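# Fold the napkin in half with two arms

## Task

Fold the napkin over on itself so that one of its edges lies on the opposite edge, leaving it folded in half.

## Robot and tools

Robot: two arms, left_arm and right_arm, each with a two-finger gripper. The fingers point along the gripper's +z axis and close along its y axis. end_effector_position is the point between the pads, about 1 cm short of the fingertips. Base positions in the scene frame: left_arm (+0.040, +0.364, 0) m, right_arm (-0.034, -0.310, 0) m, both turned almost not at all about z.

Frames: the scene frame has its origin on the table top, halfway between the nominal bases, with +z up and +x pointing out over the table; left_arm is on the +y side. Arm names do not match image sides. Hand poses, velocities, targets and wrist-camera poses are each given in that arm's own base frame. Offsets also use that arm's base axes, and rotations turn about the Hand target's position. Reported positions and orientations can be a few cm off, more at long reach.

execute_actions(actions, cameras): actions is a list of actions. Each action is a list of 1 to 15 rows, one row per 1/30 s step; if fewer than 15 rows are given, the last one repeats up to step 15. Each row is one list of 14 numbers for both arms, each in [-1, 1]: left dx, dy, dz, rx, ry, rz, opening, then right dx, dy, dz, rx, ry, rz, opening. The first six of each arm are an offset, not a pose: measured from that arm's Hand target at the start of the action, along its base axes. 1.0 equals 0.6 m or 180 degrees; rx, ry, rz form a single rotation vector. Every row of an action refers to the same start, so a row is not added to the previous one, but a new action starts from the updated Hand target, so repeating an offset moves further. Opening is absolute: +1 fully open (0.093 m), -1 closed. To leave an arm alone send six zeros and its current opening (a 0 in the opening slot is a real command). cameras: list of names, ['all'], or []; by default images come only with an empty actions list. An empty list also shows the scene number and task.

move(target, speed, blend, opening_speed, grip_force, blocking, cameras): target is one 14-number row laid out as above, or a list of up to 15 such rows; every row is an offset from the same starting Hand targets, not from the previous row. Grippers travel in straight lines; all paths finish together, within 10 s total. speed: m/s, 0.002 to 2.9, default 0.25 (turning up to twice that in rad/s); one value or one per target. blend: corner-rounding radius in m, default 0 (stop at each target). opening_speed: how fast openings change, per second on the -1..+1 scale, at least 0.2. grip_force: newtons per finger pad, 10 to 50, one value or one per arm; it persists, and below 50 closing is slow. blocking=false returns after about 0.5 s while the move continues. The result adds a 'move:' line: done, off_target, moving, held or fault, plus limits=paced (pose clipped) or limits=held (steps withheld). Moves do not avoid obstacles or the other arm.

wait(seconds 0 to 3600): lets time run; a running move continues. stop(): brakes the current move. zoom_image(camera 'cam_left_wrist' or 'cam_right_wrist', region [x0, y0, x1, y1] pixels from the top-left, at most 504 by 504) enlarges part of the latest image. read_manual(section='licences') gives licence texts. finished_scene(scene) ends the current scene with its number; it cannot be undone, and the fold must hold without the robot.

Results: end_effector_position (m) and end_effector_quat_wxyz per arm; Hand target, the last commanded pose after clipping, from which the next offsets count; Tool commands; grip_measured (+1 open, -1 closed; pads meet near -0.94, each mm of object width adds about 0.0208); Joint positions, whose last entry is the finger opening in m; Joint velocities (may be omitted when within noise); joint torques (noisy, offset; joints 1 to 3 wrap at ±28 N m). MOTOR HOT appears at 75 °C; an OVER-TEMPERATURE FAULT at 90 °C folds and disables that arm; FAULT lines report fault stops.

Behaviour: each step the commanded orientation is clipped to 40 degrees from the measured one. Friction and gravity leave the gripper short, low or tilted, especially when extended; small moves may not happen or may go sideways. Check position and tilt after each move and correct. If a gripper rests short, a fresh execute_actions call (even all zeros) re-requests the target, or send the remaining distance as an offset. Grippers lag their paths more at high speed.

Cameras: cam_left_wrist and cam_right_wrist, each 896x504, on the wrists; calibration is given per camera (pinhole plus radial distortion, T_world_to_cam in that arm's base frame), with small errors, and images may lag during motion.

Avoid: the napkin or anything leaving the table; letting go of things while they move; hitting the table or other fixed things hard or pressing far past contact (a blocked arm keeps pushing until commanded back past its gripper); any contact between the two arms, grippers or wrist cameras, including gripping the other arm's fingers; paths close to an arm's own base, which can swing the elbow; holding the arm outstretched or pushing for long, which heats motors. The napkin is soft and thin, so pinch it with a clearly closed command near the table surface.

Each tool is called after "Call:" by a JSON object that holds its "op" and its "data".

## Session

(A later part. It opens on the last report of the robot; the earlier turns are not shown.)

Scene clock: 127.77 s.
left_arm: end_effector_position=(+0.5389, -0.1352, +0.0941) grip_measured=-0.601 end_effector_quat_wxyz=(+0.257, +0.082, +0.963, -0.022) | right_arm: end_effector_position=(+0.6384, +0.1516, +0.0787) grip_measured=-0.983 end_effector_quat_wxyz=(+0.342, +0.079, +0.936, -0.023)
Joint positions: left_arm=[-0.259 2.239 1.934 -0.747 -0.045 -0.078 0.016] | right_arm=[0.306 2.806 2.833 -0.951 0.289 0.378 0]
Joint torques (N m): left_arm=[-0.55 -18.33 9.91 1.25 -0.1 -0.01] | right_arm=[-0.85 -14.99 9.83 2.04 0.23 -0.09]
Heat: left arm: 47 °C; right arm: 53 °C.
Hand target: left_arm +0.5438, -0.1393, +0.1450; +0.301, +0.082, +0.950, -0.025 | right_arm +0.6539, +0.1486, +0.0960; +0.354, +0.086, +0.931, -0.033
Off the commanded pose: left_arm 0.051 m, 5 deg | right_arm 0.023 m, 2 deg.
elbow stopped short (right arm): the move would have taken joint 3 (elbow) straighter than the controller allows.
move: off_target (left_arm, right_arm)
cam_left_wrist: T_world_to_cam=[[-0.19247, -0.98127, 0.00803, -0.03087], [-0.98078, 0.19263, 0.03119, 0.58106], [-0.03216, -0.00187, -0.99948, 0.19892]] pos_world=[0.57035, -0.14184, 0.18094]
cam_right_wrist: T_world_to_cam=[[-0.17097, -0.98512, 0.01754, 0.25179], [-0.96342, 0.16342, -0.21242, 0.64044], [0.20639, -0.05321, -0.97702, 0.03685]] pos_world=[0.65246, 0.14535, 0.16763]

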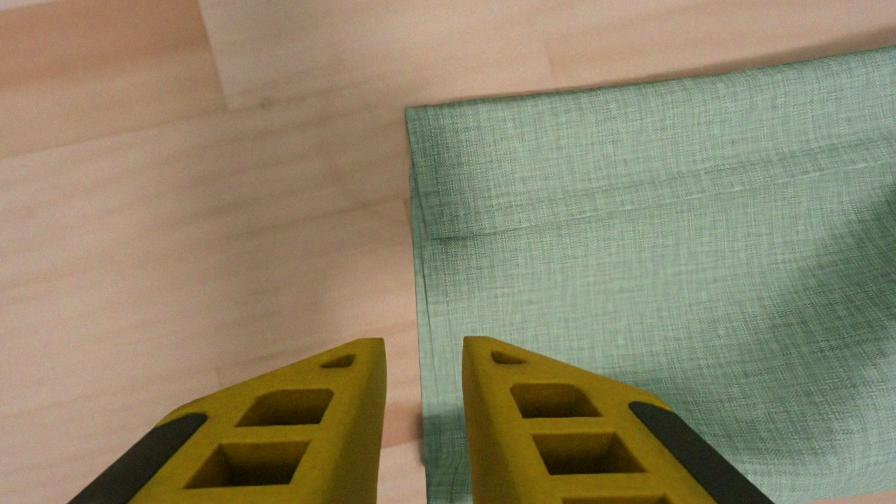

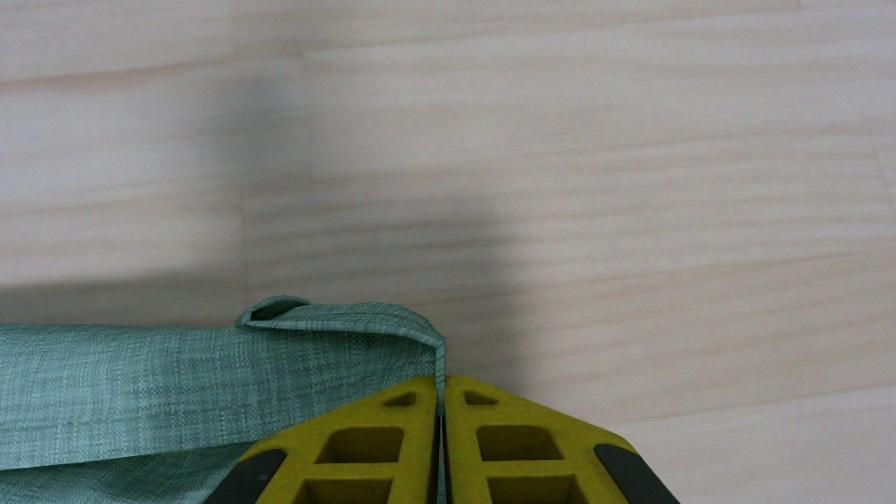

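Call:
{"op": "move", "data": {"target": [-0.06,0,0.02,0,0,0,-0.6,0.06,0.0,-0.085,-0.0114,-0.0544,0,-1], "cameras": ["all"], "speed": 0.12}}

Scene clock: 130.27 s.
left_arm: end_effector_position=(+0.5074, -0.1405, +0.1218) grip_measured=-0.601 end_effector_quat_wxyz=(+0.264, +0.092, +0.960, -0.024) | right_arm: end_effector_position=(+0.6760, +0.1531, +0.0282) grip_measured=-0.983 end_effector_quat_wxyz=(+0.402, +0.078, +0.911, -0.041)
Joint positions: left_arm=[-0.287 2.091 1.801 -0.747 -0.052 -0.081 0.016] | right_arm=[0.308 2.951 2.834 -0.685 0.358 0.332 0]
Joint torques (N m): left_arm=[-0.36 -17.07 6.2 1.59 -0.15 -0.08] | right_arm=[-0.77 -15.45 10 2.22 0.22 -0.09]
Heat: left arm: 48 °C; right arm: 53 °C.
Hand target: left_arm +0.5078, -0.1393, +0.1570; +0.301, +0.082, +0.950, -0.025 | right_arm +0.6899, +0.1486, +0.0450; +0.434, +0.082, +0.896, -0.042
Off the commanded pose: left_arm 0.035 m, 5 deg | right_arm 0.022 m, 4 deg.
move: off_target (left_arm, right_arm)
cam_left_wrist: T_world_to_cam=[[-0.21315, -0.97701, 0.00402, -0.03081], [-0.97689, 0.21319, 0.01545, 0.55313], [-0.01595, -0.00064, -0.99987, 0.21772]] pos_world=[0.53726, -0.14788, 0.20927]
cam_right_wrist: T_world_to_cam=[[-0.18465, -0.98205, 0.03857, 0.26873], [-0.9265, 0.16084, -0.34018, 0.64471], [0.32787, -0.09855, -0.93957, -0.09644]] pos_world=[0.67857, 0.15071, 0.11835]

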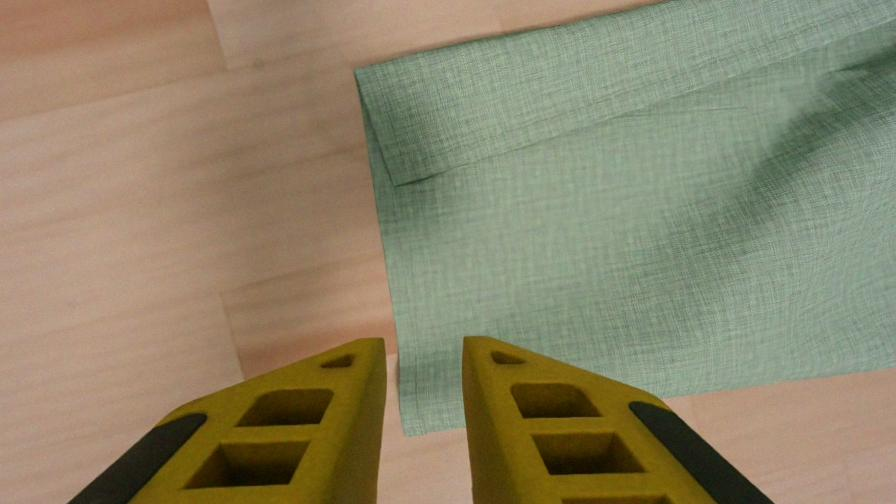

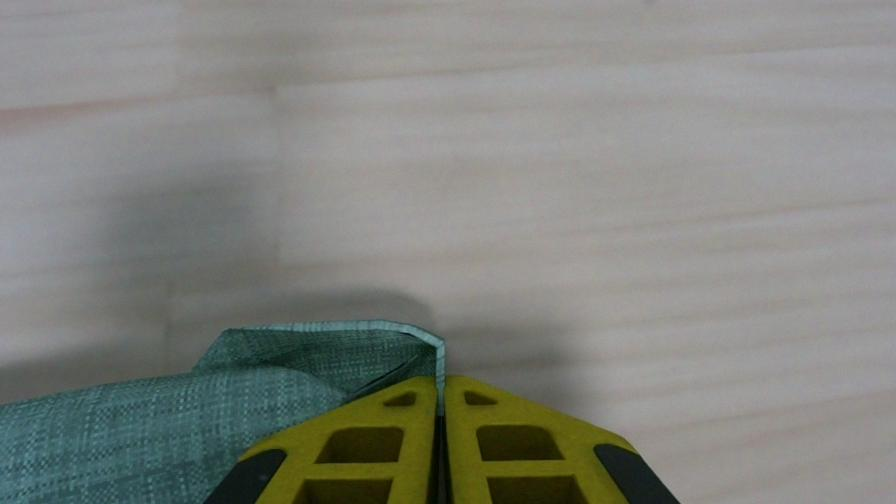

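Call:
{"op": "move", "data": {"target": [[0,0,0,0,0,0,-0.6,0.01,0.0,-0.025,0,0,0,-1],[0,0,0.0,0,0,0,-0.6,0.01,0,-0.025,0,0,0,-0.3],[0,0,0.05,0,0,0,-0.6,-0.0,0,0.12,0,0,0,-0.3],[0,0,0.05,0,0,0,-0.6,-0.1,0.03,0.2,0.01,0.05,0,-0.3]], "cameras": ["all"], "speed": 0.15}}

Scene clock: 137.63 s.
left_arm: end_effector_position=(+0.5063, -0.1402, +0.1431) grip_measured=-0.601 end_effector_quat_wxyz=(+0.261, +0.091, +0.961, -0.023) | right_arm: end_effector_position=(+0.6354, +0.1641, +0.1246) grip_measured=-0.303 end_effector_quat_wxyz=(+0.381, +0.067, +0.921, -0.037)
Joint positions: left_arm=[-0.287 2.091 1.888 -0.84 -0.052 -0.083 0.016] | right_arm=[0.342 2.744 2.842 -0.952 0.354 0.353 0.031]
Joint torques (N m): left_arm=[-0.35 -16.46 9.73 1.27 -0.15 -0.07] | right_arm=[-0.16 -20.37 9.03 1.25 -0.05 0.24]
Heat: left arm: 49 °C; right arm: 58 °C.
Hand target: left_arm +0.5078, -0.1393, +0.1870; +0.301, +0.082, +0.950, -0.025 | right_arm +0.6299, +0.1666, +0.1650; +0.361, +0.086, +0.928, -0.034
Off the commanded pose: left_arm 0.044 m, 5 deg | right_arm 0.041 m, 3 deg.
elbow stopped short (right arm): the move would have taken joint 3 (elbow) straighter than the controller allows.
move: off_target (left_arm, right_arm); target 2's new opening was sent with right_arm's hand 0.013 m and 2 deg from that target
cam_left_wrist: T_world_to_cam=[[-0.21185, -0.97729, 0.00436, -0.03154], [-0.97706, 0.21189, 0.02147, 0.5507], [-0.02191, 0.00029, -0.99976, 0.24211]] pos_world=[0.53668, -0.14758, 0.23036]
cam_right_wrist: T_world_to_cam=[[-0.16093, -0.98594, 0.045, 0.25314], [-0.94501, 0.14077, -0.2952, 0.64762], [0.28472, -0.09003, -0.95437, 0.03645]] pos_world=[0.64237, 0.1617, 0.21457]

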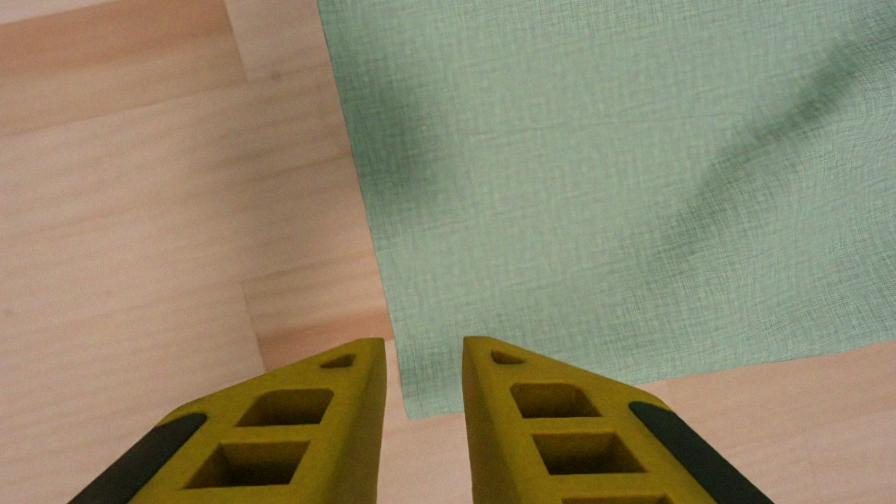

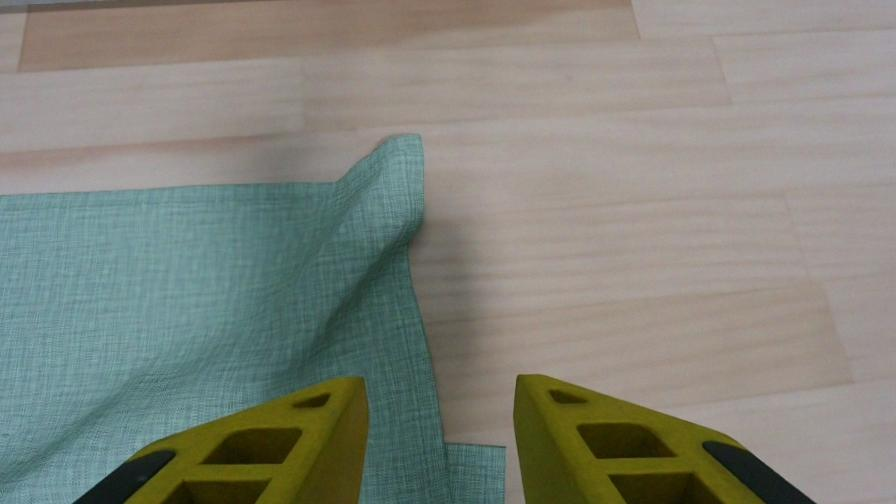

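Call:
{"op": "move", "data": {"target": [0.24,0.0138,-0.2117,-0.0094,-0.0547,0,0.1,0.042,0.027,-0.162,0.01,0,0,0.06], "cameras": ["all"], "speed": 0.2}}

Scene clock: 141.67 s.
left_arm: end_effector_position=(+0.6345, -0.1272, +0.0456) grip_measured=+0.098 end_effector_quat_wxyz=(+0.349, +0.073, +0.934, -0.023) | right_arm: end_effector_position=(+0.6439, +0.1715, +0.0538) grip_measured=+0.057 end_effector_quat_wxyz=(+0.355, +0.077, +0.931, -0.031)
Joint positions: left_arm=[-0.209 2.545 2.172 -0.484 -0.042 -0.037 0.05] | right_arm=[0.343 2.869 2.842 -0.882 0.334 0.393 0.048]
Joint torques (N m): left_arm=[0.36 -12.57 10.25 2.36 0.15 0.14] | right_arm=[0.46 -15.42 9.18 2.04 -0.05 0.23]
Heat: left arm: 49 °C; right arm: 59 °C.
Hand target: left_arm +0.6518, -0.1310, +0.0600; +0.383, +0.079, +0.920, -0.032 | right_arm +0.6551, +0.1828, +0.0678; +0.359, +0.091, +0.929, -0.020
Off the commanded pose: left_arm 0.023 m, 4 deg | right_arm 0.021 m, 2 deg.
elbow stopped short (right arm): the move would have taken joint 3 (elbow) straighter than the controller allows.
move: off_target (left_arm, right_arm)
cam_left_wrist: T_world_to_cam=[[-0.17809, -0.98401, -0.00429, -0.01309], [-0.97092, 0.17642, -0.16183, 0.67524], [0.16, -0.02466, -0.98681, 0.02826]] pos_world=[0.64875, -0.13131, 0.13711]
cam_right_wrist: T_world_to_cam=[[-0.17345, -0.98435, 0.0312, 0.27353], [-0.9569, 0.16096, -0.24173, 0.63487], [0.23292, -0.07179, -0.96984, -0.00183]] pos_world=[0.65538, 0.16693, 0.14316]

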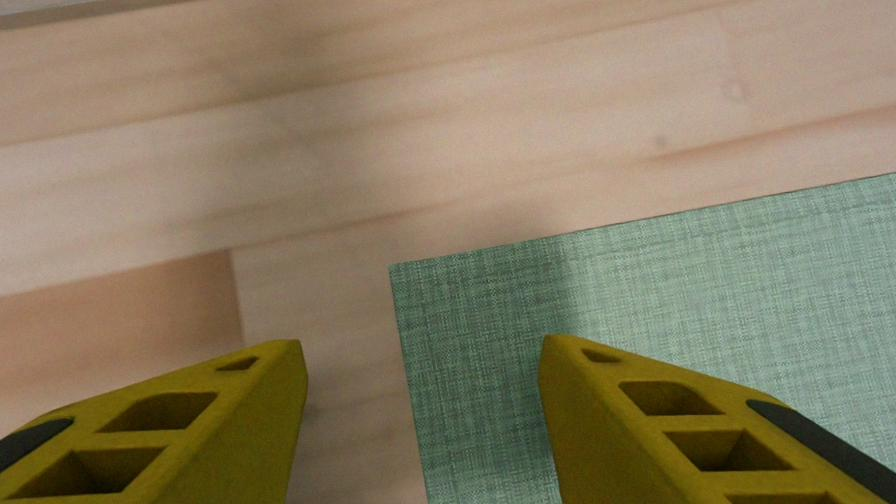

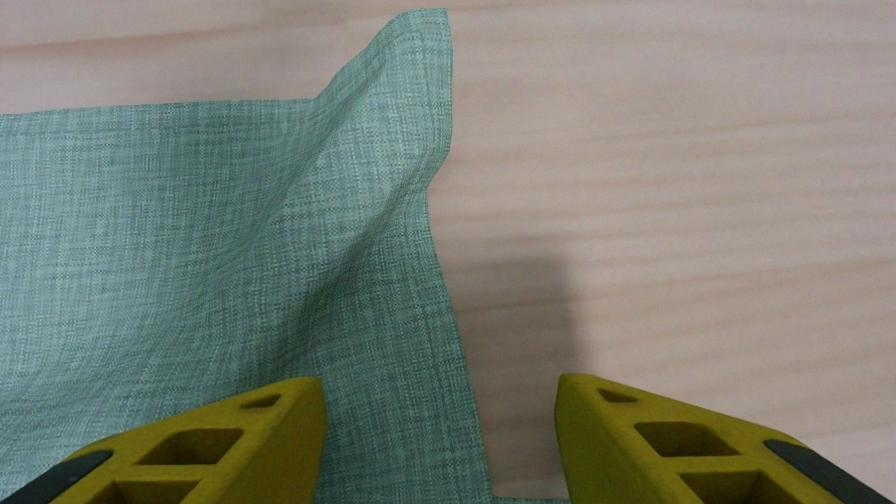

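Call:
{"op": "move", "data": {"target": [[0.02,-0.018,-0.06,0,0,0,0.1,0.016,0.014,-0.06,0.0,0,0,0.06],[0.02,-0.018,-0.105,0,0,0,0.1,0.016,0.014,-0.115,0.0,0,0,0.06]], "cameras": ["all"], "speed": 0.12, "blend": 0.01}}

Scene clock: 143.63 s.
left_arm: end_effector_position=(+0.6619, -0.1335, +0.0174) grip_measured=+0.098 end_effector_quat_wxyz=(+0.386, +0.071, +0.919, -0.033) | right_arm: end_effector_position=(+0.6628, +0.1840, +0.0248) grip_measured=+0.057 end_effector_quat_wxyz=(+0.389, +0.089, +0.917, -0.016)
Joint positions: left_arm=[-0.207 2.664 2.234 -0.345 -0.032 -0.038 0.05] | right_arm=[0.354 2.958 2.859 -0.734 0.346 0.413 0.048]
Joint torques (N m): left_arm=[-0.69 -10.84 7.21 2.21 0.02 0.06] | right_arm=[0.32 -11.88 7.69 1.85 -0.06 0.2]
Heat: left arm: 49 °C; right arm: 59 °C.
Hand target: left_arm +0.6638, -0.1418, -0.0030; +0.383, +0.079, +0.920, -0.032 | right_arm +0.6647, +0.1912, -0.0012; +0.359, +0.091, +0.929, -0.020
Off the commanded pose: left_arm 0.022 m, 1 deg | right_arm 0.027 m, 4 deg.
elbow stopped short (right arm): the move would have taken joint 3 (elbow) straighter than the controller allows.
move: off_target (left_arm, right_arm)
cam_left_wrist: T_world_to_cam=[[-0.18177, -0.98333, 0.00569, -0.01226], [-0.95453, 0.17505, -0.2413, 0.68876], [0.23628, -0.04929, -0.97043, -0.05821]] pos_world=[0.66897, -0.1355, 0.10978]
cam_right_wrist: T_world_to_cam=[[-0.18556, -0.98255, -0.01254, 0.29877], [-0.934, 0.18032, -0.30843, 0.62687], [0.30531, -0.04552, -0.95116, -0.0868]] pos_world=[0.66744, 0.17657, 0.11453]

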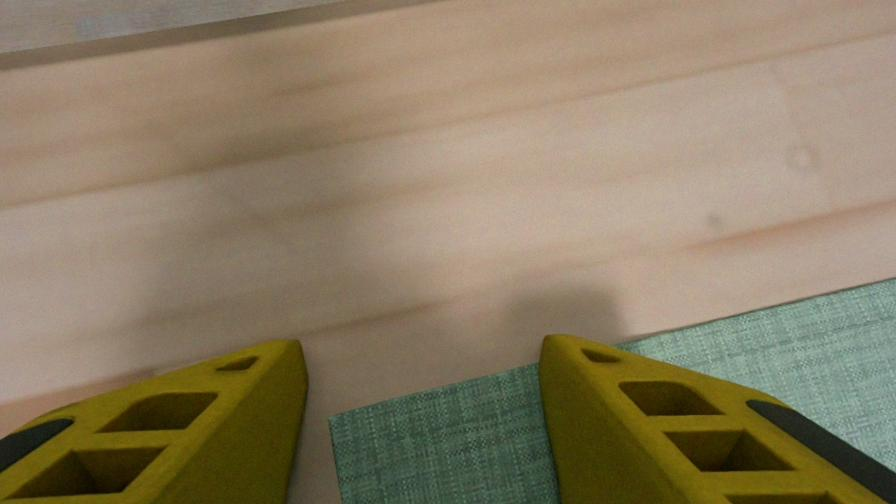

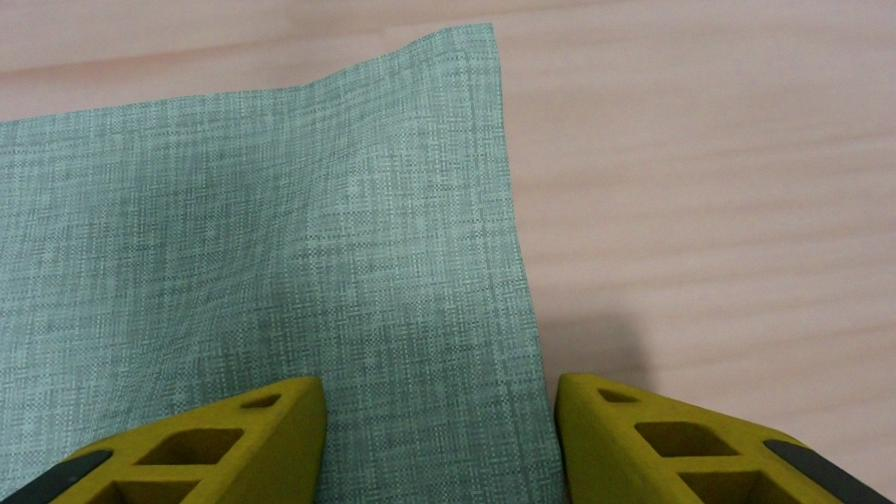

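Call:
{"op": "move", "data": {"target": [[-0.035,-0.003,0.05,0,0,0,0.1,0.003,-0.017,0.06,0.0,0,0,0.06],[-0.032,-0.003,-0.003,0,0,0,0.1,0.003,-0.015,-0.008,0.0,0,0,0.06]], "cameras": ["all"], "speed": 0.12, "blend": 0.01}}

Scene clock: 145.03 s.
left_arm: end_effector_position=(+0.6596, -0.1341, +0.0162) grip_measured=+0.098 end_effector_quat_wxyz=(+0.411, +0.068, +0.909, -0.032) | right_arm: end_effector_position=(+0.6628, +0.1838, +0.0248) grip_measured=+0.057 end_effector_quat_wxyz=(+0.389, +0.089, +0.917, -0.017)
Joint positions: left_arm=[-0.212 2.618 2.1 -0.204 -0.045 -0.043 0.05] | right_arm=[0.354 2.958 2.859 -0.734 0.348 0.413 0.048]
Joint torques (N m): left_arm=[-1.21 -14.12 3.92 1.65 -0.02 0.02] | right_arm=[-0.76 -11.4 7.69 1.81 -0.12 0.12]
Heat: left arm: 49 °C; right arm: 58 °C.
Hand target: left_arm +0.6446, -0.1436, -0.0048; +0.383, +0.079, +0.920, -0.032 | right_arm +0.6665, +0.1822, -0.0060; +0.359, +0.091, +0.929, -0.020
Off the commanded pose: left_arm 0.028 m, 4 deg | right_arm 0.031 m, 4 deg.
elbow stopped short (right arm): the move would have taken joint 3 (elbow) straighter than the controller allows.
move: off_target (left_arm, right_arm)
cam_left_wrist: T_world_to_cam=[[-0.17456, -0.98464, 0.00235, -0.01813], [-0.94144, 0.1662, -0.29336, 0.6774], [0.28847, -0.05342, -0.956, -0.09411]] pos_world=[0.66171, -0.13546, 0.1088]
cam_right_wrist: T_world_to_cam=[[-0.18655, -0.98238, -0.01147, 0.29909], [-0.9337, 0.18091, -0.30898, 0.6267], [0.30561, -0.04693, -0.951, -0.08668]] pos_world=[0.66744, 0.17637, 0.11464]

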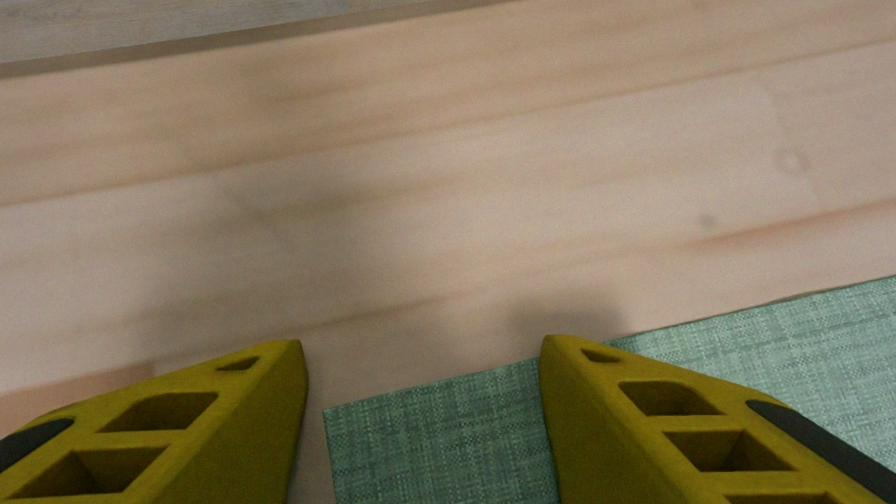

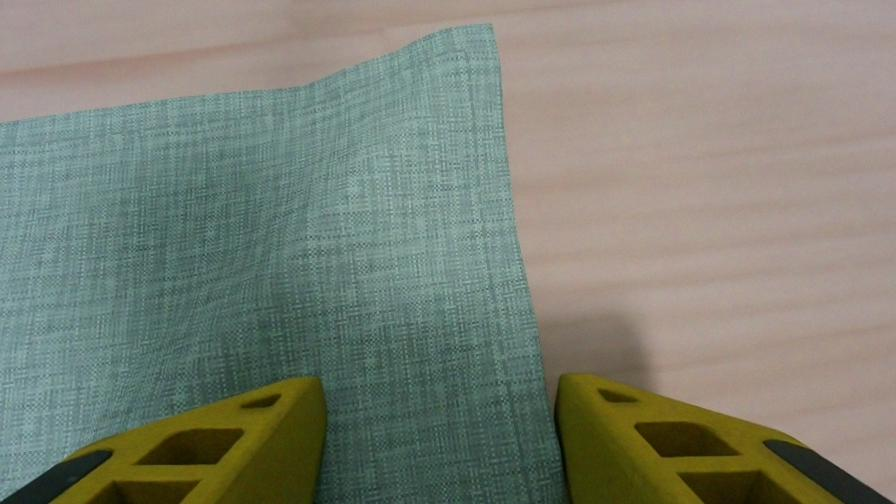

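Call:
{"op": "move", "data": {"target": [[-0.01,-0.003,0.13,0,0,0,0.1,-0.003,-0.017,0.13,0.0,0,0,0.06],[-0.008,0.0,0.0,0,0,0,0.1,-0.003,-0.010,-0.003,0.0,0,0,0.06]], "cameras": ["all"], "speed": 0.15}}

Scene clock: 147.47 s.
left_arm: end_effector_position=(+0.6469, -0.1420, +0.0166) grip_measured=+0.098 end_effector_quat_wxyz=(+0.400, +0.076, +0.913, -0.037) | right_arm: end_effector_position=(+0.6651, +0.1727, +0.0250) grip_measured=+0.057 end_effector_quat_wxyz=(+0.385, +0.089, +0.918, -0.018)
Joint positions: left_arm=[-0.225 2.577 2.039 -0.207 -0.037 -0.043 0.05] | right_arm=[0.334 2.957 2.862 -0.744 0.332 0.399 0.048]
Joint torques (N m): left_arm=[-0.21 -12.46 4.67 1.96 -0.04 0] | right_arm=[0.4 -11.38 7.42 1.73 -0.02 0.22]
Heat: left arm: 50 °C; right arm: 58 °C.
Hand target: left_arm +0.6398, -0.1436, -0.0048; +0.383, +0.079, +0.920, -0.032 | right_arm +0.6647, +0.1762, -0.0078; +0.359, +0.091, +0.929, -0.020
Off the commanded pose: left_arm 0.023 m, 2 deg | right_arm 0.033 m, 3 deg.
elbow stopped short (right arm): the move would have taken joint 3 (elbow) straighter than the controller allows.
move: off_target (left_arm, right_arm)
cam_left_wrist: T_world_to_cam=[[-0.1936, -0.98106, 0.0067, -0.01531], [-0.94468, 0.18457, -0.27112, 0.67123], [0.26475, -0.05882, -0.96252, -0.07584]] pos_world=[0.65122, -0.14337, 0.10909]
cam_right_wrist: T_world_to_cam=[[-0.1867, -0.98237, -0.0092, 0.28871], [-0.9366, 0.18081, -0.30016, 0.63265], [0.29653, -0.04743, -0.95385, -0.08157]] pos_world=[0.67063, 0.16537, 0.11474]

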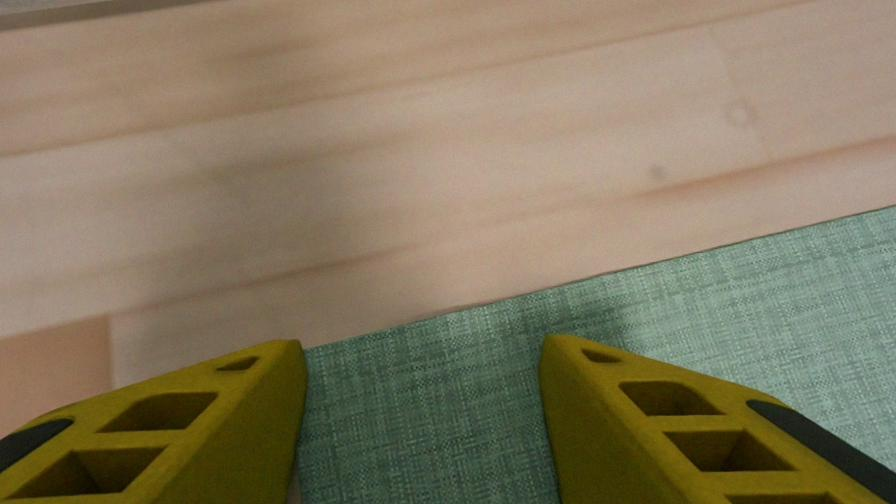

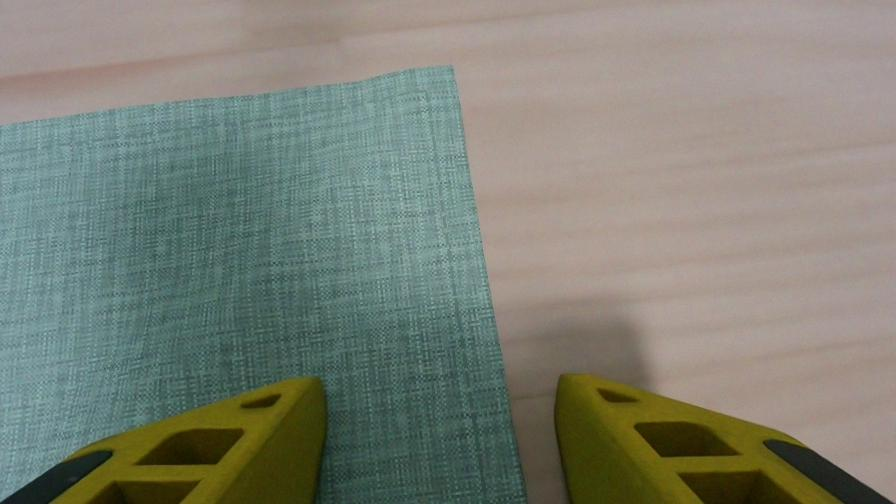

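Call:
{"op": "move", "data": {"target": [[-0.008,0.014,0.12,0,0,0,0.1,0,0,0,0.0,0,0,-1],[-0.008,0.010,0.0,0,0,0,0.1,0,0,0,0.0,0,0,-1]], "cameras": ["all"], "speed": 0.12, "opening_speed": 0.7}}

Scene clock: 151.03 s.
left_arm: end_effector_position=(+0.6406, -0.1401, +0.0165) grip_measured=+0.098 end_effector_quat_wxyz=(+0.398, +0.077, +0.913, -0.040) | right_arm: end_effector_position=(+0.6712, +0.1815, +0.0251) grip_measured=-0.982 end_effector_quat_wxyz=(+0.401, +0.089, +0.912, -0.005)
Joint positions: left_arm=[-0.222 2.548 1.985 -0.185 -0.028 -0.043 0.05] | right_arm=[0.342 2.969 2.862 -0.69 0.326 0.404 0]
Joint torques (N m): left_arm=[0.2 -12.19 4.66 2.01 -0.05 0.07] | right_arm=[-0.35 -12.41 7.21 1.34 -0.04 0.18]
Heat: left arm: 52 °C; right arm: 58 °C.
Hand target: left_arm +0.6350, -0.1376, -0.0048; +0.383, +0.079, +0.920, -0.032 | right_arm +0.6647, +0.1762, -0.0078; +0.359, +0.091, +0.929, -0.020
Off the commanded pose: left_arm 0.022 m, 2 deg | right_arm 0.034 m, 5 deg.
elbow stopped short (right arm): the move would have taken joint 3 (elbow) straighter than the controller allows.
move: off_target (left_arm)
cam_left_wrist: T_world_to_cam=[[-0.19725, -0.98027, 0.01283, -0.01238], [-0.94516, 0.18668, -0.26799, 0.66542], [0.26031, -0.06499, -0.96334, -0.07203]] pos_world=[0.64524, -0.14104, 0.10909]
cam_right_wrist: T_world_to_cam=[[-0.17725, -0.98347, -0.03701, 0.29305], [-0.92616, 0.17941, -0.33172, 0.63086], [0.33288, -0.02453, -0.94265, -0.11165]] pos_world=[0.67339, 0.17229, 0.11487]

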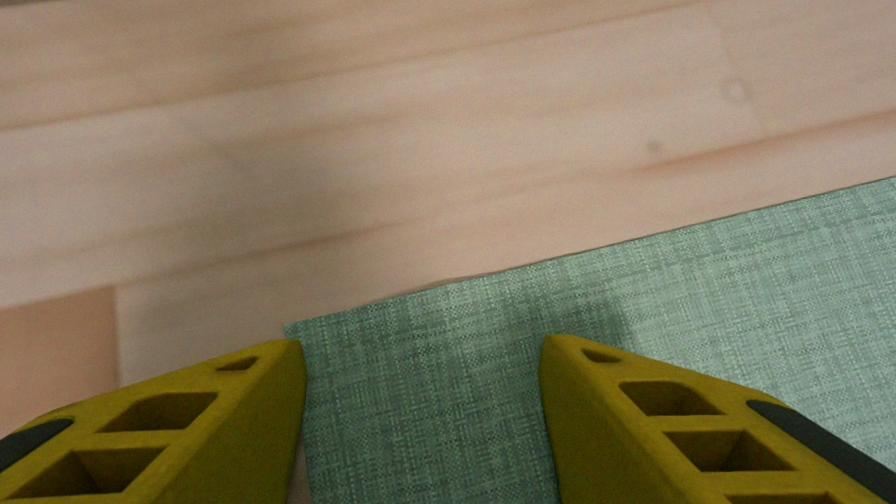

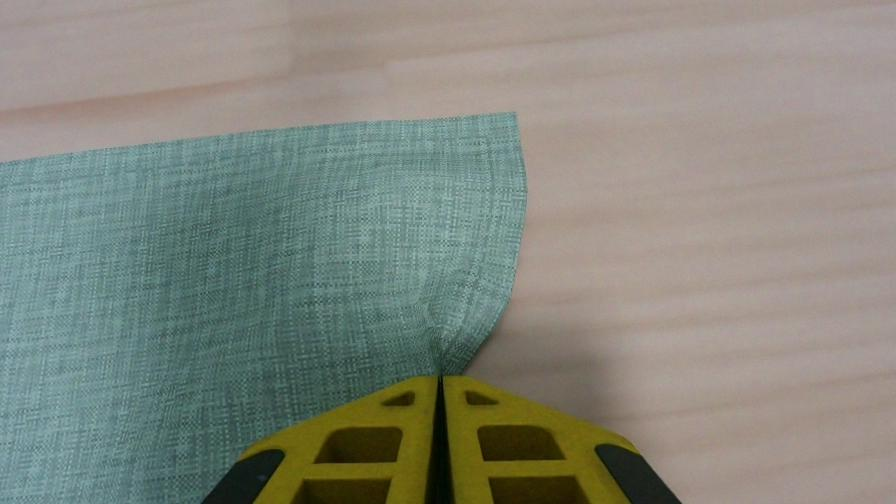

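Call:
{"op": "move", "data": {"target": [[-0.006,0.03,0.12,0,0,0,0.1,0,0,0,0.0,0,0,-1],[-0.006,0.024,0.0,0,0,0,0.1,0,0,0,0.0,0,0,-1]], "cameras": ["cam_left_wrist"], "speed": 0.15}}

Scene clock: 153.70 s.
left_arm: end_effector_position=(+0.6361, -0.1265, +0.0157) grip_measured=+0.099 end_effector_quat_wxyz=(+0.396, +0.075, +0.914, -0.043) | right_arm: end_effector_position=(+0.6712, +0.1815, +0.0251) grip_measured=-0.982 end_effector_quat_wxyz=(+0.401, +0.089, +0.912, -0.005)
Joint positions: left_arm=[-0.198 2.519 1.928 -0.161 -0.006 -0.031 0.05] | right_arm=[0.342 2.969 2.862 -0.69 0.326 0.404 0]
Joint torques (N m): left_arm=[-0.03 -11.84 4.74 2.03 -0.08 0.13] | right_arm=[-0.36 -12.42 7.21 1.35 -0.04 0.18]
Heat: left arm: 53 °C; right arm: 58 °C.
Hand target: left_arm +0.6314, -0.1232, -0.0048; +0.383, +0.079, +0.920, -0.032 | right_arm +0.6647, +0.1762, -0.0078; +0.359, +0.091, +0.929, -0.020
Off the commanded pose: left_arm 0.021 m, 2 deg | right_arm 0.034 m, 5 deg.
move: off_target (left_arm)
cam_left_wrist: T_world_to_cam=[[-0.19669, -0.98029, 0.01849, -0.0003], [-0.94643, 0.18491, -0.26474, 0.65892], [0.2561, -0.06957, -0.96414, -0.06872]] pos_world=[0.64116, -0.12692, 0.10819]

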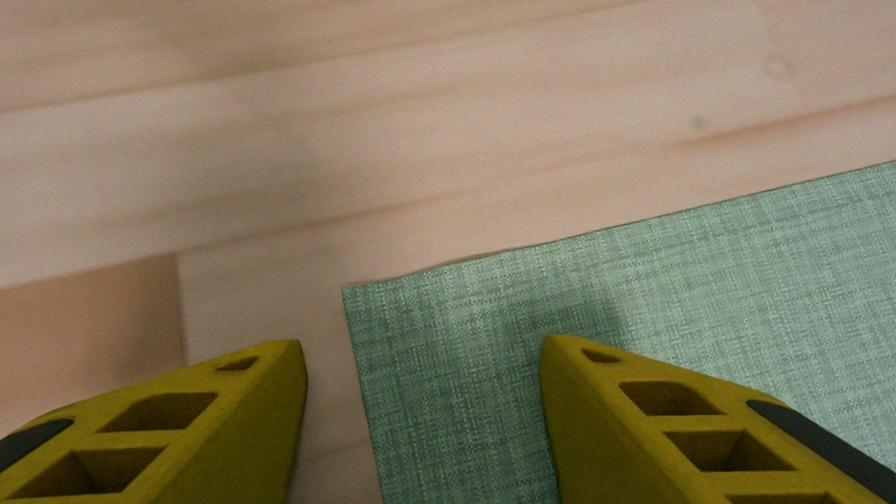

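Call:
{"op": "move", "data": {"target": [0,0,0,0,0,0,-1,0,0,0,0.0,0,0,-1], "cameras": ["cam_left_wrist"], "opening_speed": 0.7}}

Scene clock: 155.97 s.
left_arm: end_effector_position=(+0.6348, -0.1403, +0.0169) grip_measured=-0.989 end_effector_quat_wxyz=(+0.400, +0.086, +0.911, -0.054) | right_arm: end_effector_position=(+0.6712, +0.1815, +0.0251) grip_measured=-0.982 end_effector_quat_wxyz=(+0.401, +0.089, +0.912, -0.005)
Joint positions: left_arm=[-0.215 2.519 1.925 -0.147 0.011 -0.031 0] | right_arm=[0.342 2.969 2.862 -0.69 0.326 0.404 0]
Joint torques (N m): left_arm=[1.09 -11.85 5.04 1.88 -0.28 0.14] | right_arm=[-0.35 -12.42 7.21 1.34 -0.05 0.18]
Heat: left arm: 54 °C; right arm: 57 °C.
Hand target: left_arm +0.6314, -0.1232, -0.0048; +0.383, +0.079, +0.920, -0.032 | right_arm +0.6647, +0.1762, -0.0078; +0.359, +0.091, +0.929, -0.020
Off the commanded pose: left_arm 0.028 m, 3 deg | right_arm 0.034 m, 5 deg.
move: done
cam_left_wrist: T_world_to_cam=[[-0.22551, -0.97379, 0.02981, 0.00484], [-0.93847, 0.20891, -0.27502, 0.65895], [0.26158, -0.09, -0.96098, -0.07459]] pos_world=[0.63901, -0.13966, 0.1094]

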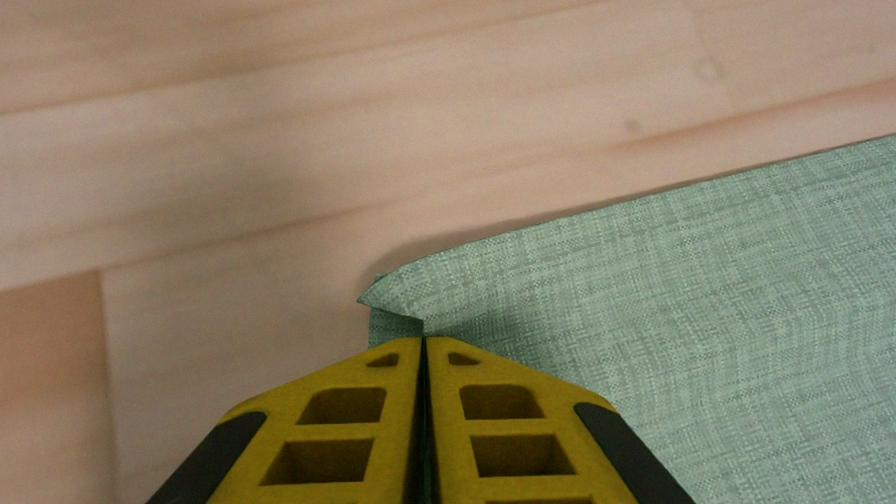

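Call:
{"op": "move", "data": {"target": [[-0.0933,-0.0417,0.225,-0.004,-0.02,0,-1,-0.075,-0.035,0.183,-0.004,-0.02,0,-1],[-0.192,-0.024,0.308,-0.01,-0.055,0,-1,-0.2045,-0.004,0.25,-0.011,-0.055,0,-1],[-0.405,0.0127,0.333,-0.0189,-0.1094,0,-1,-0.431,0.0513,0.2617,-0.0227,-0.1088,0,-1]], "cameras": ["all"], "speed": 0.15, "blend": 0.03}}

Scene clock: 160.67 s.
left_arm: end_effector_position=(+0.3817, -0.1207, +0.1695) grip_measured=-0.989 end_effector_quat_wxyz=(+0.494, +0.094, +0.863, -0.048) | right_arm: end_effector_position=(+0.4025, +0.2127, +0.1282) grip_measured=-0.983 end_effector_quat_wxyz=(+0.488, +0.053, +0.870, -0.047)
Joint positions: left_arm=[-0.364 1.311 0.766 0.008 -0.137 -0.069 0] | right_arm=[0.734 1.756 1.082 -0.095 0.727 0.536 0]
Joint torques (N m): left_arm=[-0.21 -7.54 6.48 2.93 -0.38 -0.06] | right_arm=[-0.36 -11.58 6.02 1.97 0.5 0.22]
Heat: left arm: 54 °C; right arm: 58 °C.
Hand target: left_arm +0.3884, -0.1156, +0.1950; +0.536, +0.072, +0.840, -0.045 | right_arm +0.4061, +0.2070, +0.1492; +0.515, +0.081, +0.853, -0.037
Off the commanded pose: left_arm 0.027 m, 6 deg | right_arm 0.022 m, 5 deg.
move: off_target (left_arm, right_arm)
cam_left_wrist: T_world_to_cam=[[-0.23377, -0.97217, -0.01556, -0.02658], [-0.85801, 0.21379, -0.46703, 0.46184], [0.45736, -0.09583, -0.88411, 0.05155]] pos_world=[0.36647, -0.11964, 0.26086]
cam_right_wrist: T_world_to_cam=[[-0.15254, -0.98683, 0.05392, 0.25902], [-0.85198, 0.10365, -0.51321, 0.42008], [0.50086, -0.12422, -0.85657, 0.01826]] pos_world=[0.38826, 0.21434, 0.21727]

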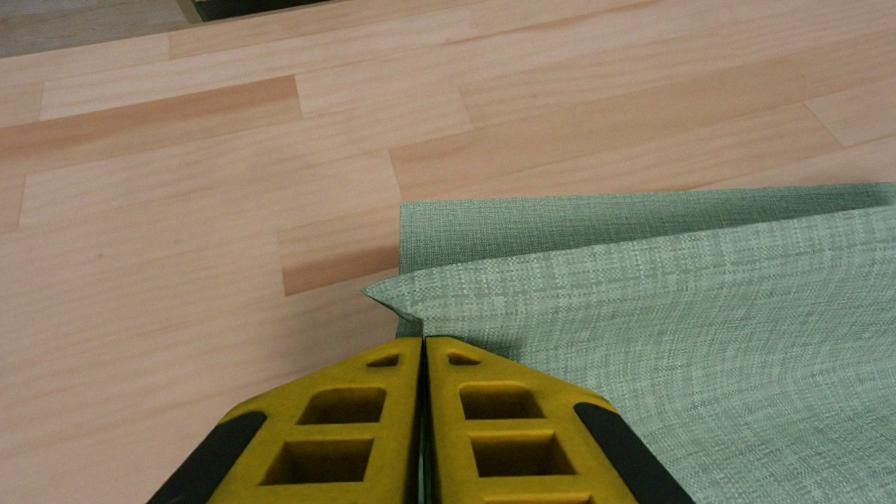

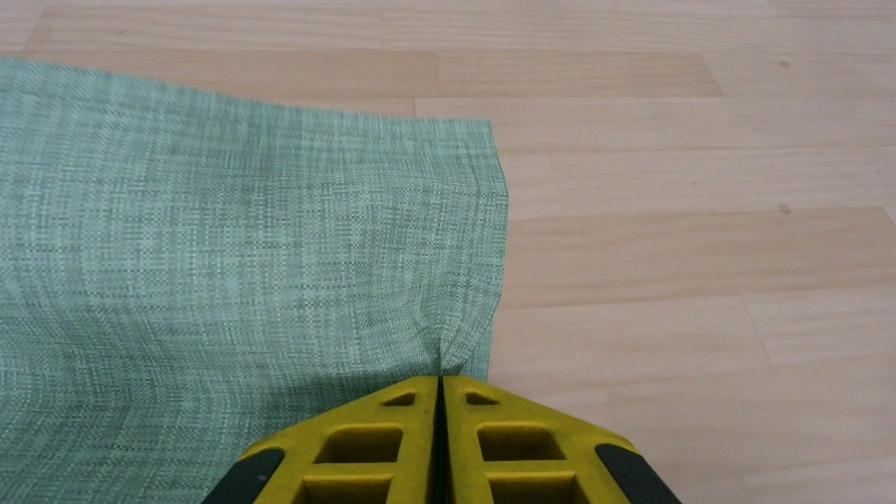

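Call:
{"op": "move", "data": {"target": [[-0.072,0.02,0.012,0,0,0,-1,-0.082,0.008,0.01,0,0,0,-1],[0.095,-0.012,-0.027,0.005,0.03,0,-1,0.032,-0.018,-0.017,0.006,0.03,0,-1],[0.198,-0.034,-0.138,0.0189,0.1094,0,-1,0.103,-0.037,-0.095,0.0227,0.1088,0,-1]], "cameras": ["all"], "speed": 0.15, "blend": [0.01,0.03,0]}}

Scene clock: 165.93 s.
left_arm: end_effector_position=(+0.4966, -0.1443, +0.1024) grip_measured=-0.989 end_effector_quat_wxyz=(+0.375, +0.094, +0.922, -0.037) | right_arm: end_effector_position=(+0.4661, +0.1901, +0.0903) grip_measured=-0.983 end_effector_quat_wxyz=(+0.369, +0.094, +0.925, -0.010)
Joint positions: left_arm=[-0.307 1.923 1.339 -0.217 -0.074 -0.074 0] | right_arm=[0.527 1.978 1.4 -0.351 0.431 0.585 0]
Joint torques (N m): left_arm=[1.28 -8.81 10.1 1.66 -0.09 -0.03] | right_arm=[-0.98 -9.76 9.35 0.97 0.1 -0.02]
Heat: left arm: 52 °C; right arm: 56 °C.
Hand target: left_arm +0.5072, -0.1360, +0.1122; +0.383, +0.079, +0.920, -0.032 | right_arm +0.4679, +0.1848, +0.0922; +0.359, +0.091, +0.929, -0.020
Off the commanded pose: left_arm 0.017 m, 2 deg | right_arm 0.006 m, 2 deg.
move: off_target (left_arm)
cam_left_wrist: T_world_to_cam=[[-0.22622, -0.97408, -0.00012, -0.02935], [-0.95063, 0.2208, -0.21805, 0.55561], [0.21243, -0.04921, -0.97594, 0.07522]] pos_world=[0.50555, -0.14757, 0.19456]
cam_right_wrist: T_world_to_cam=[[-0.18922, -0.98164, -0.02417, 0.2716], [-0.9456, 0.1888, -0.26495, 0.46215], [0.26465, -0.02728, -0.96396, 0.0526]] pos_world=[0.47448, 0.1808, 0.17972]

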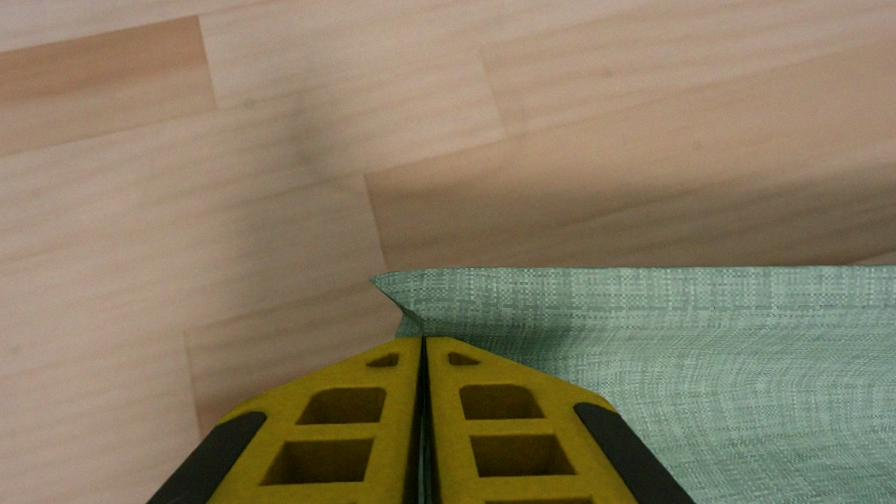

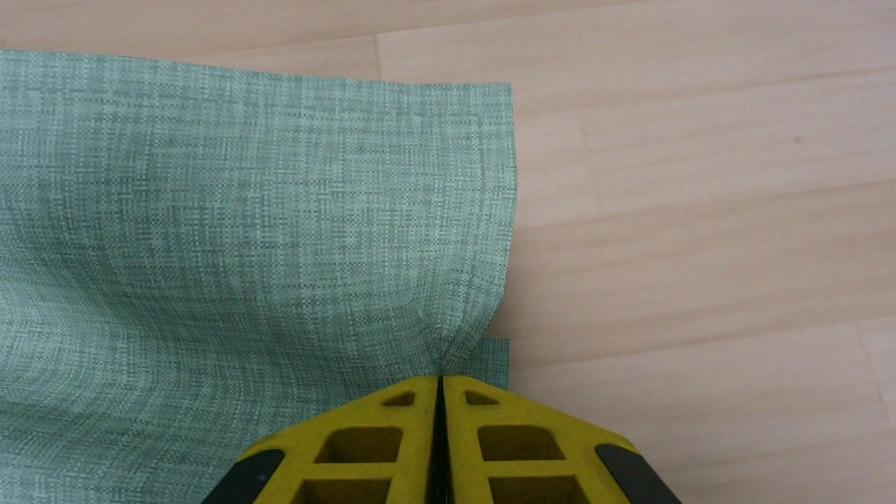

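Call:
{"op": "move", "data": {"target": [-0.02,0.004,0.03,0.025,0.145,0,-1,-0.02,0.004,0.03,0.03,0.145,0,-1], "cameras": ["all"], "speed": 0.2}}

Scene clock: 169.17 s.
left_arm: end_effector_position=(+0.4874, -0.1419, +0.1246) grip_measured=-0.989 end_effector_quat_wxyz=(+0.154, +0.101, +0.983, -0.017) | right_arm: end_effector_position=(+0.4561, +0.1945, +0.1068) grip_measured=-0.983 end_effector_quat_wxyz=(+0.144, +0.091, +0.985, +0.009)
Joint positions: left_arm=[-0.291 2.239 2.137 -1.158 -0.025 -0.083 0] | right_arm=[0.448 2.233 2.064 -1.144 0.131 0.615 0]
Joint torques (N m): left_arm=[1.18 -10.43 9.48 0.89 -0.06 -0.06] | right_arm=[-1.09 -11.41 9.06 0.37 -0.01 0.21]
Heat: left arm: 51 °C; right arm: 55 °C.
Hand target: left_arm +0.4952, -0.1336, +0.1302; +0.162, +0.085, +0.983, -0.013 | right_arm +0.4559, +0.1872, +0.1102; +0.136, +0.101, +0.986, +0.003
Off the commanded pose: left_arm 0.013 m, 2 deg | right_arm 0.008 m, 2 deg.
move: off_target (left_arm)
cam_left_wrist: T_world_to_cam=[[-0.22529, -0.97418, 0.01461, -0.03143], [-0.94545, 0.22222, 0.23822, 0.49206], [-0.23531, 0.03986, -0.9711, 0.32923]] pos_world=[0.5356, -0.15308, 0.20296]
cam_right_wrist: T_world_to_cam=[[-0.17286, -0.98482, -0.01576, 0.26674], [-0.96594, 0.16637, 0.19821, 0.42045], [-0.19258, 0.04948, -0.98003, 0.26644]] pos_world=[0.50355, 0.17955, 0.18199]

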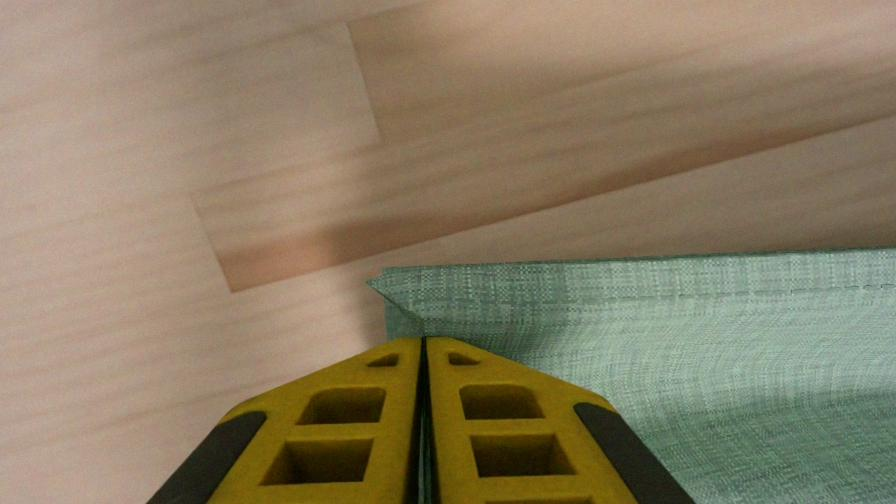

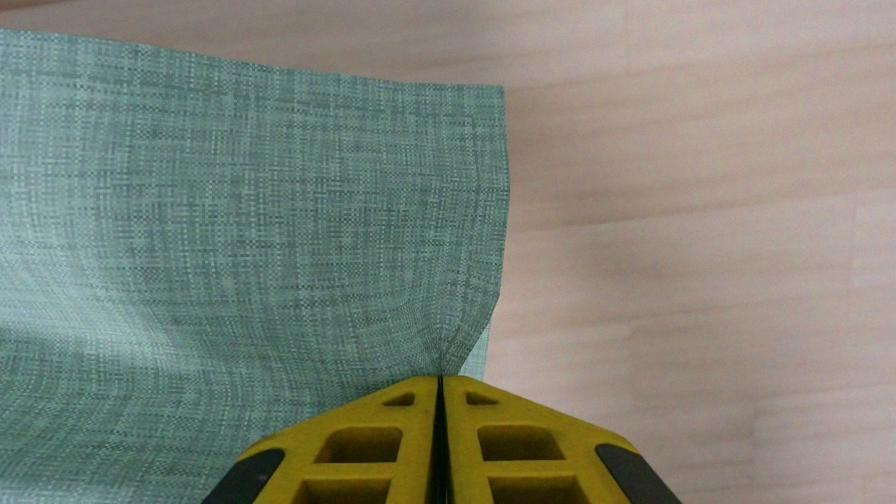

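Call:
{"op": "move", "data": {"target": [-0.02,0.004,0.115,0.0,0.0,0,-1,-0.02,0.004,0.12,0.0,0.0,0,-1], "cameras": ["all"], "speed": 0.15}}

Scene clock: 172.43 s.
left_arm: end_effector_position=(+0.4785, -0.1395, +0.1956) grip_measured=-0.989 end_effector_quat_wxyz=(+0.156, +0.099, +0.983, -0.018) | right_arm: end_effector_position=(+0.4482, +0.1940, +0.1777) grip_measured=-0.983 end_effector_quat_wxyz=(+0.142, +0.096, +0.985, +0.010)
Joint positions: left_arm=[-0.291 2.331 2.593 -1.517 -0.023 -0.086 0] | right_arm=[0.454 2.299 2.468 -1.485 0.131 0.631 0]
Joint torques (N m): left_arm=[0.96 -10.32 8.53 0.89 -0.08 -0.06] | right_arm=[-0.05 -11.77 8.43 0.34 0.03 0.21]
Heat: left arm: 51 °C; right arm: 55 °C.
Hand target: left_arm +0.4832, -0.1312, +0.1992; +0.162, +0.085, +0.983, -0.013 | right_arm +0.4439, +0.1896, +0.1822; +0.136, +0.101, +0.986, +0.003
Off the commanded pose: left_arm 0.010 m, 2 deg | right_arm 0.008 m, 1 deg.
move: done
cam_left_wrist: T_world_to_cam=[[-0.22297, -0.97467, 0.01735, -0.03384], [-0.94689, 0.22078, 0.23377, 0.46752], [-0.23168, 0.03569, -0.97214, 0.39386]] pos_world=[0.52639, -0.15026, 0.27418]
cam_right_wrist: T_world_to_cam=[[-0.18141, -0.98324, -0.01818, 0.27], [-0.96393, 0.17413, 0.20127, 0.39589], [-0.19473, 0.05404, -0.97937, 0.33446]] pos_world=[0.49573, 0.17847, 0.25278]

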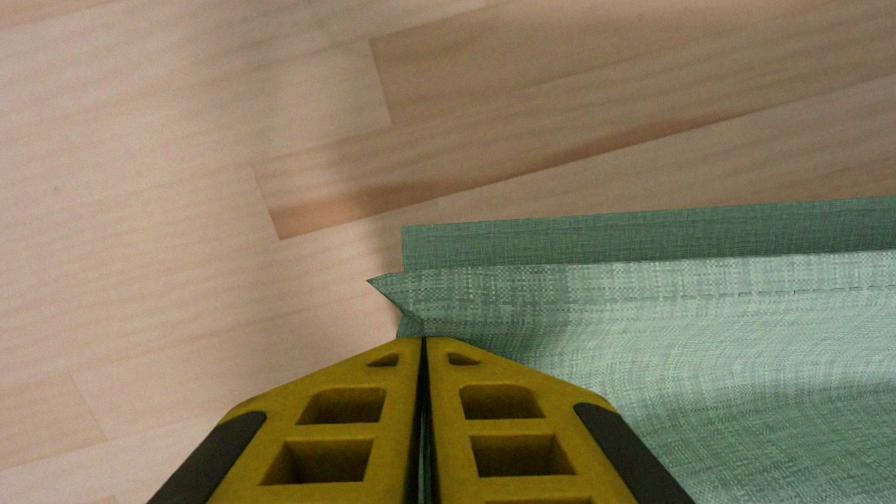

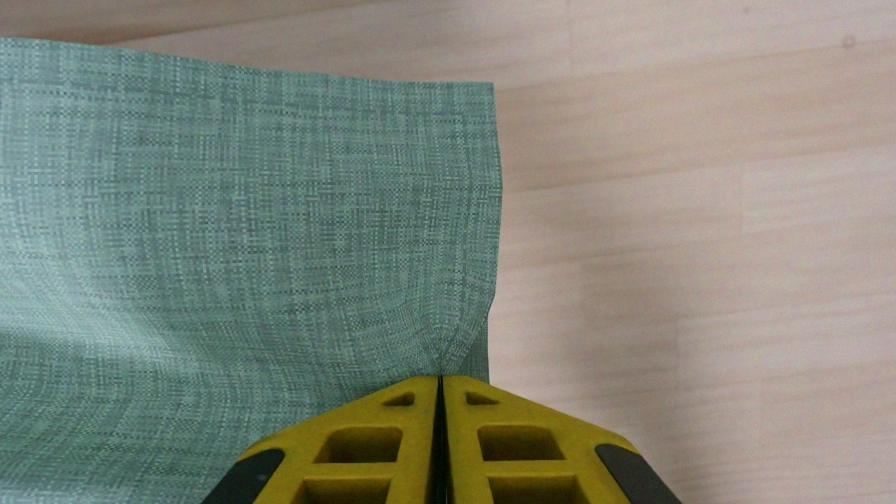

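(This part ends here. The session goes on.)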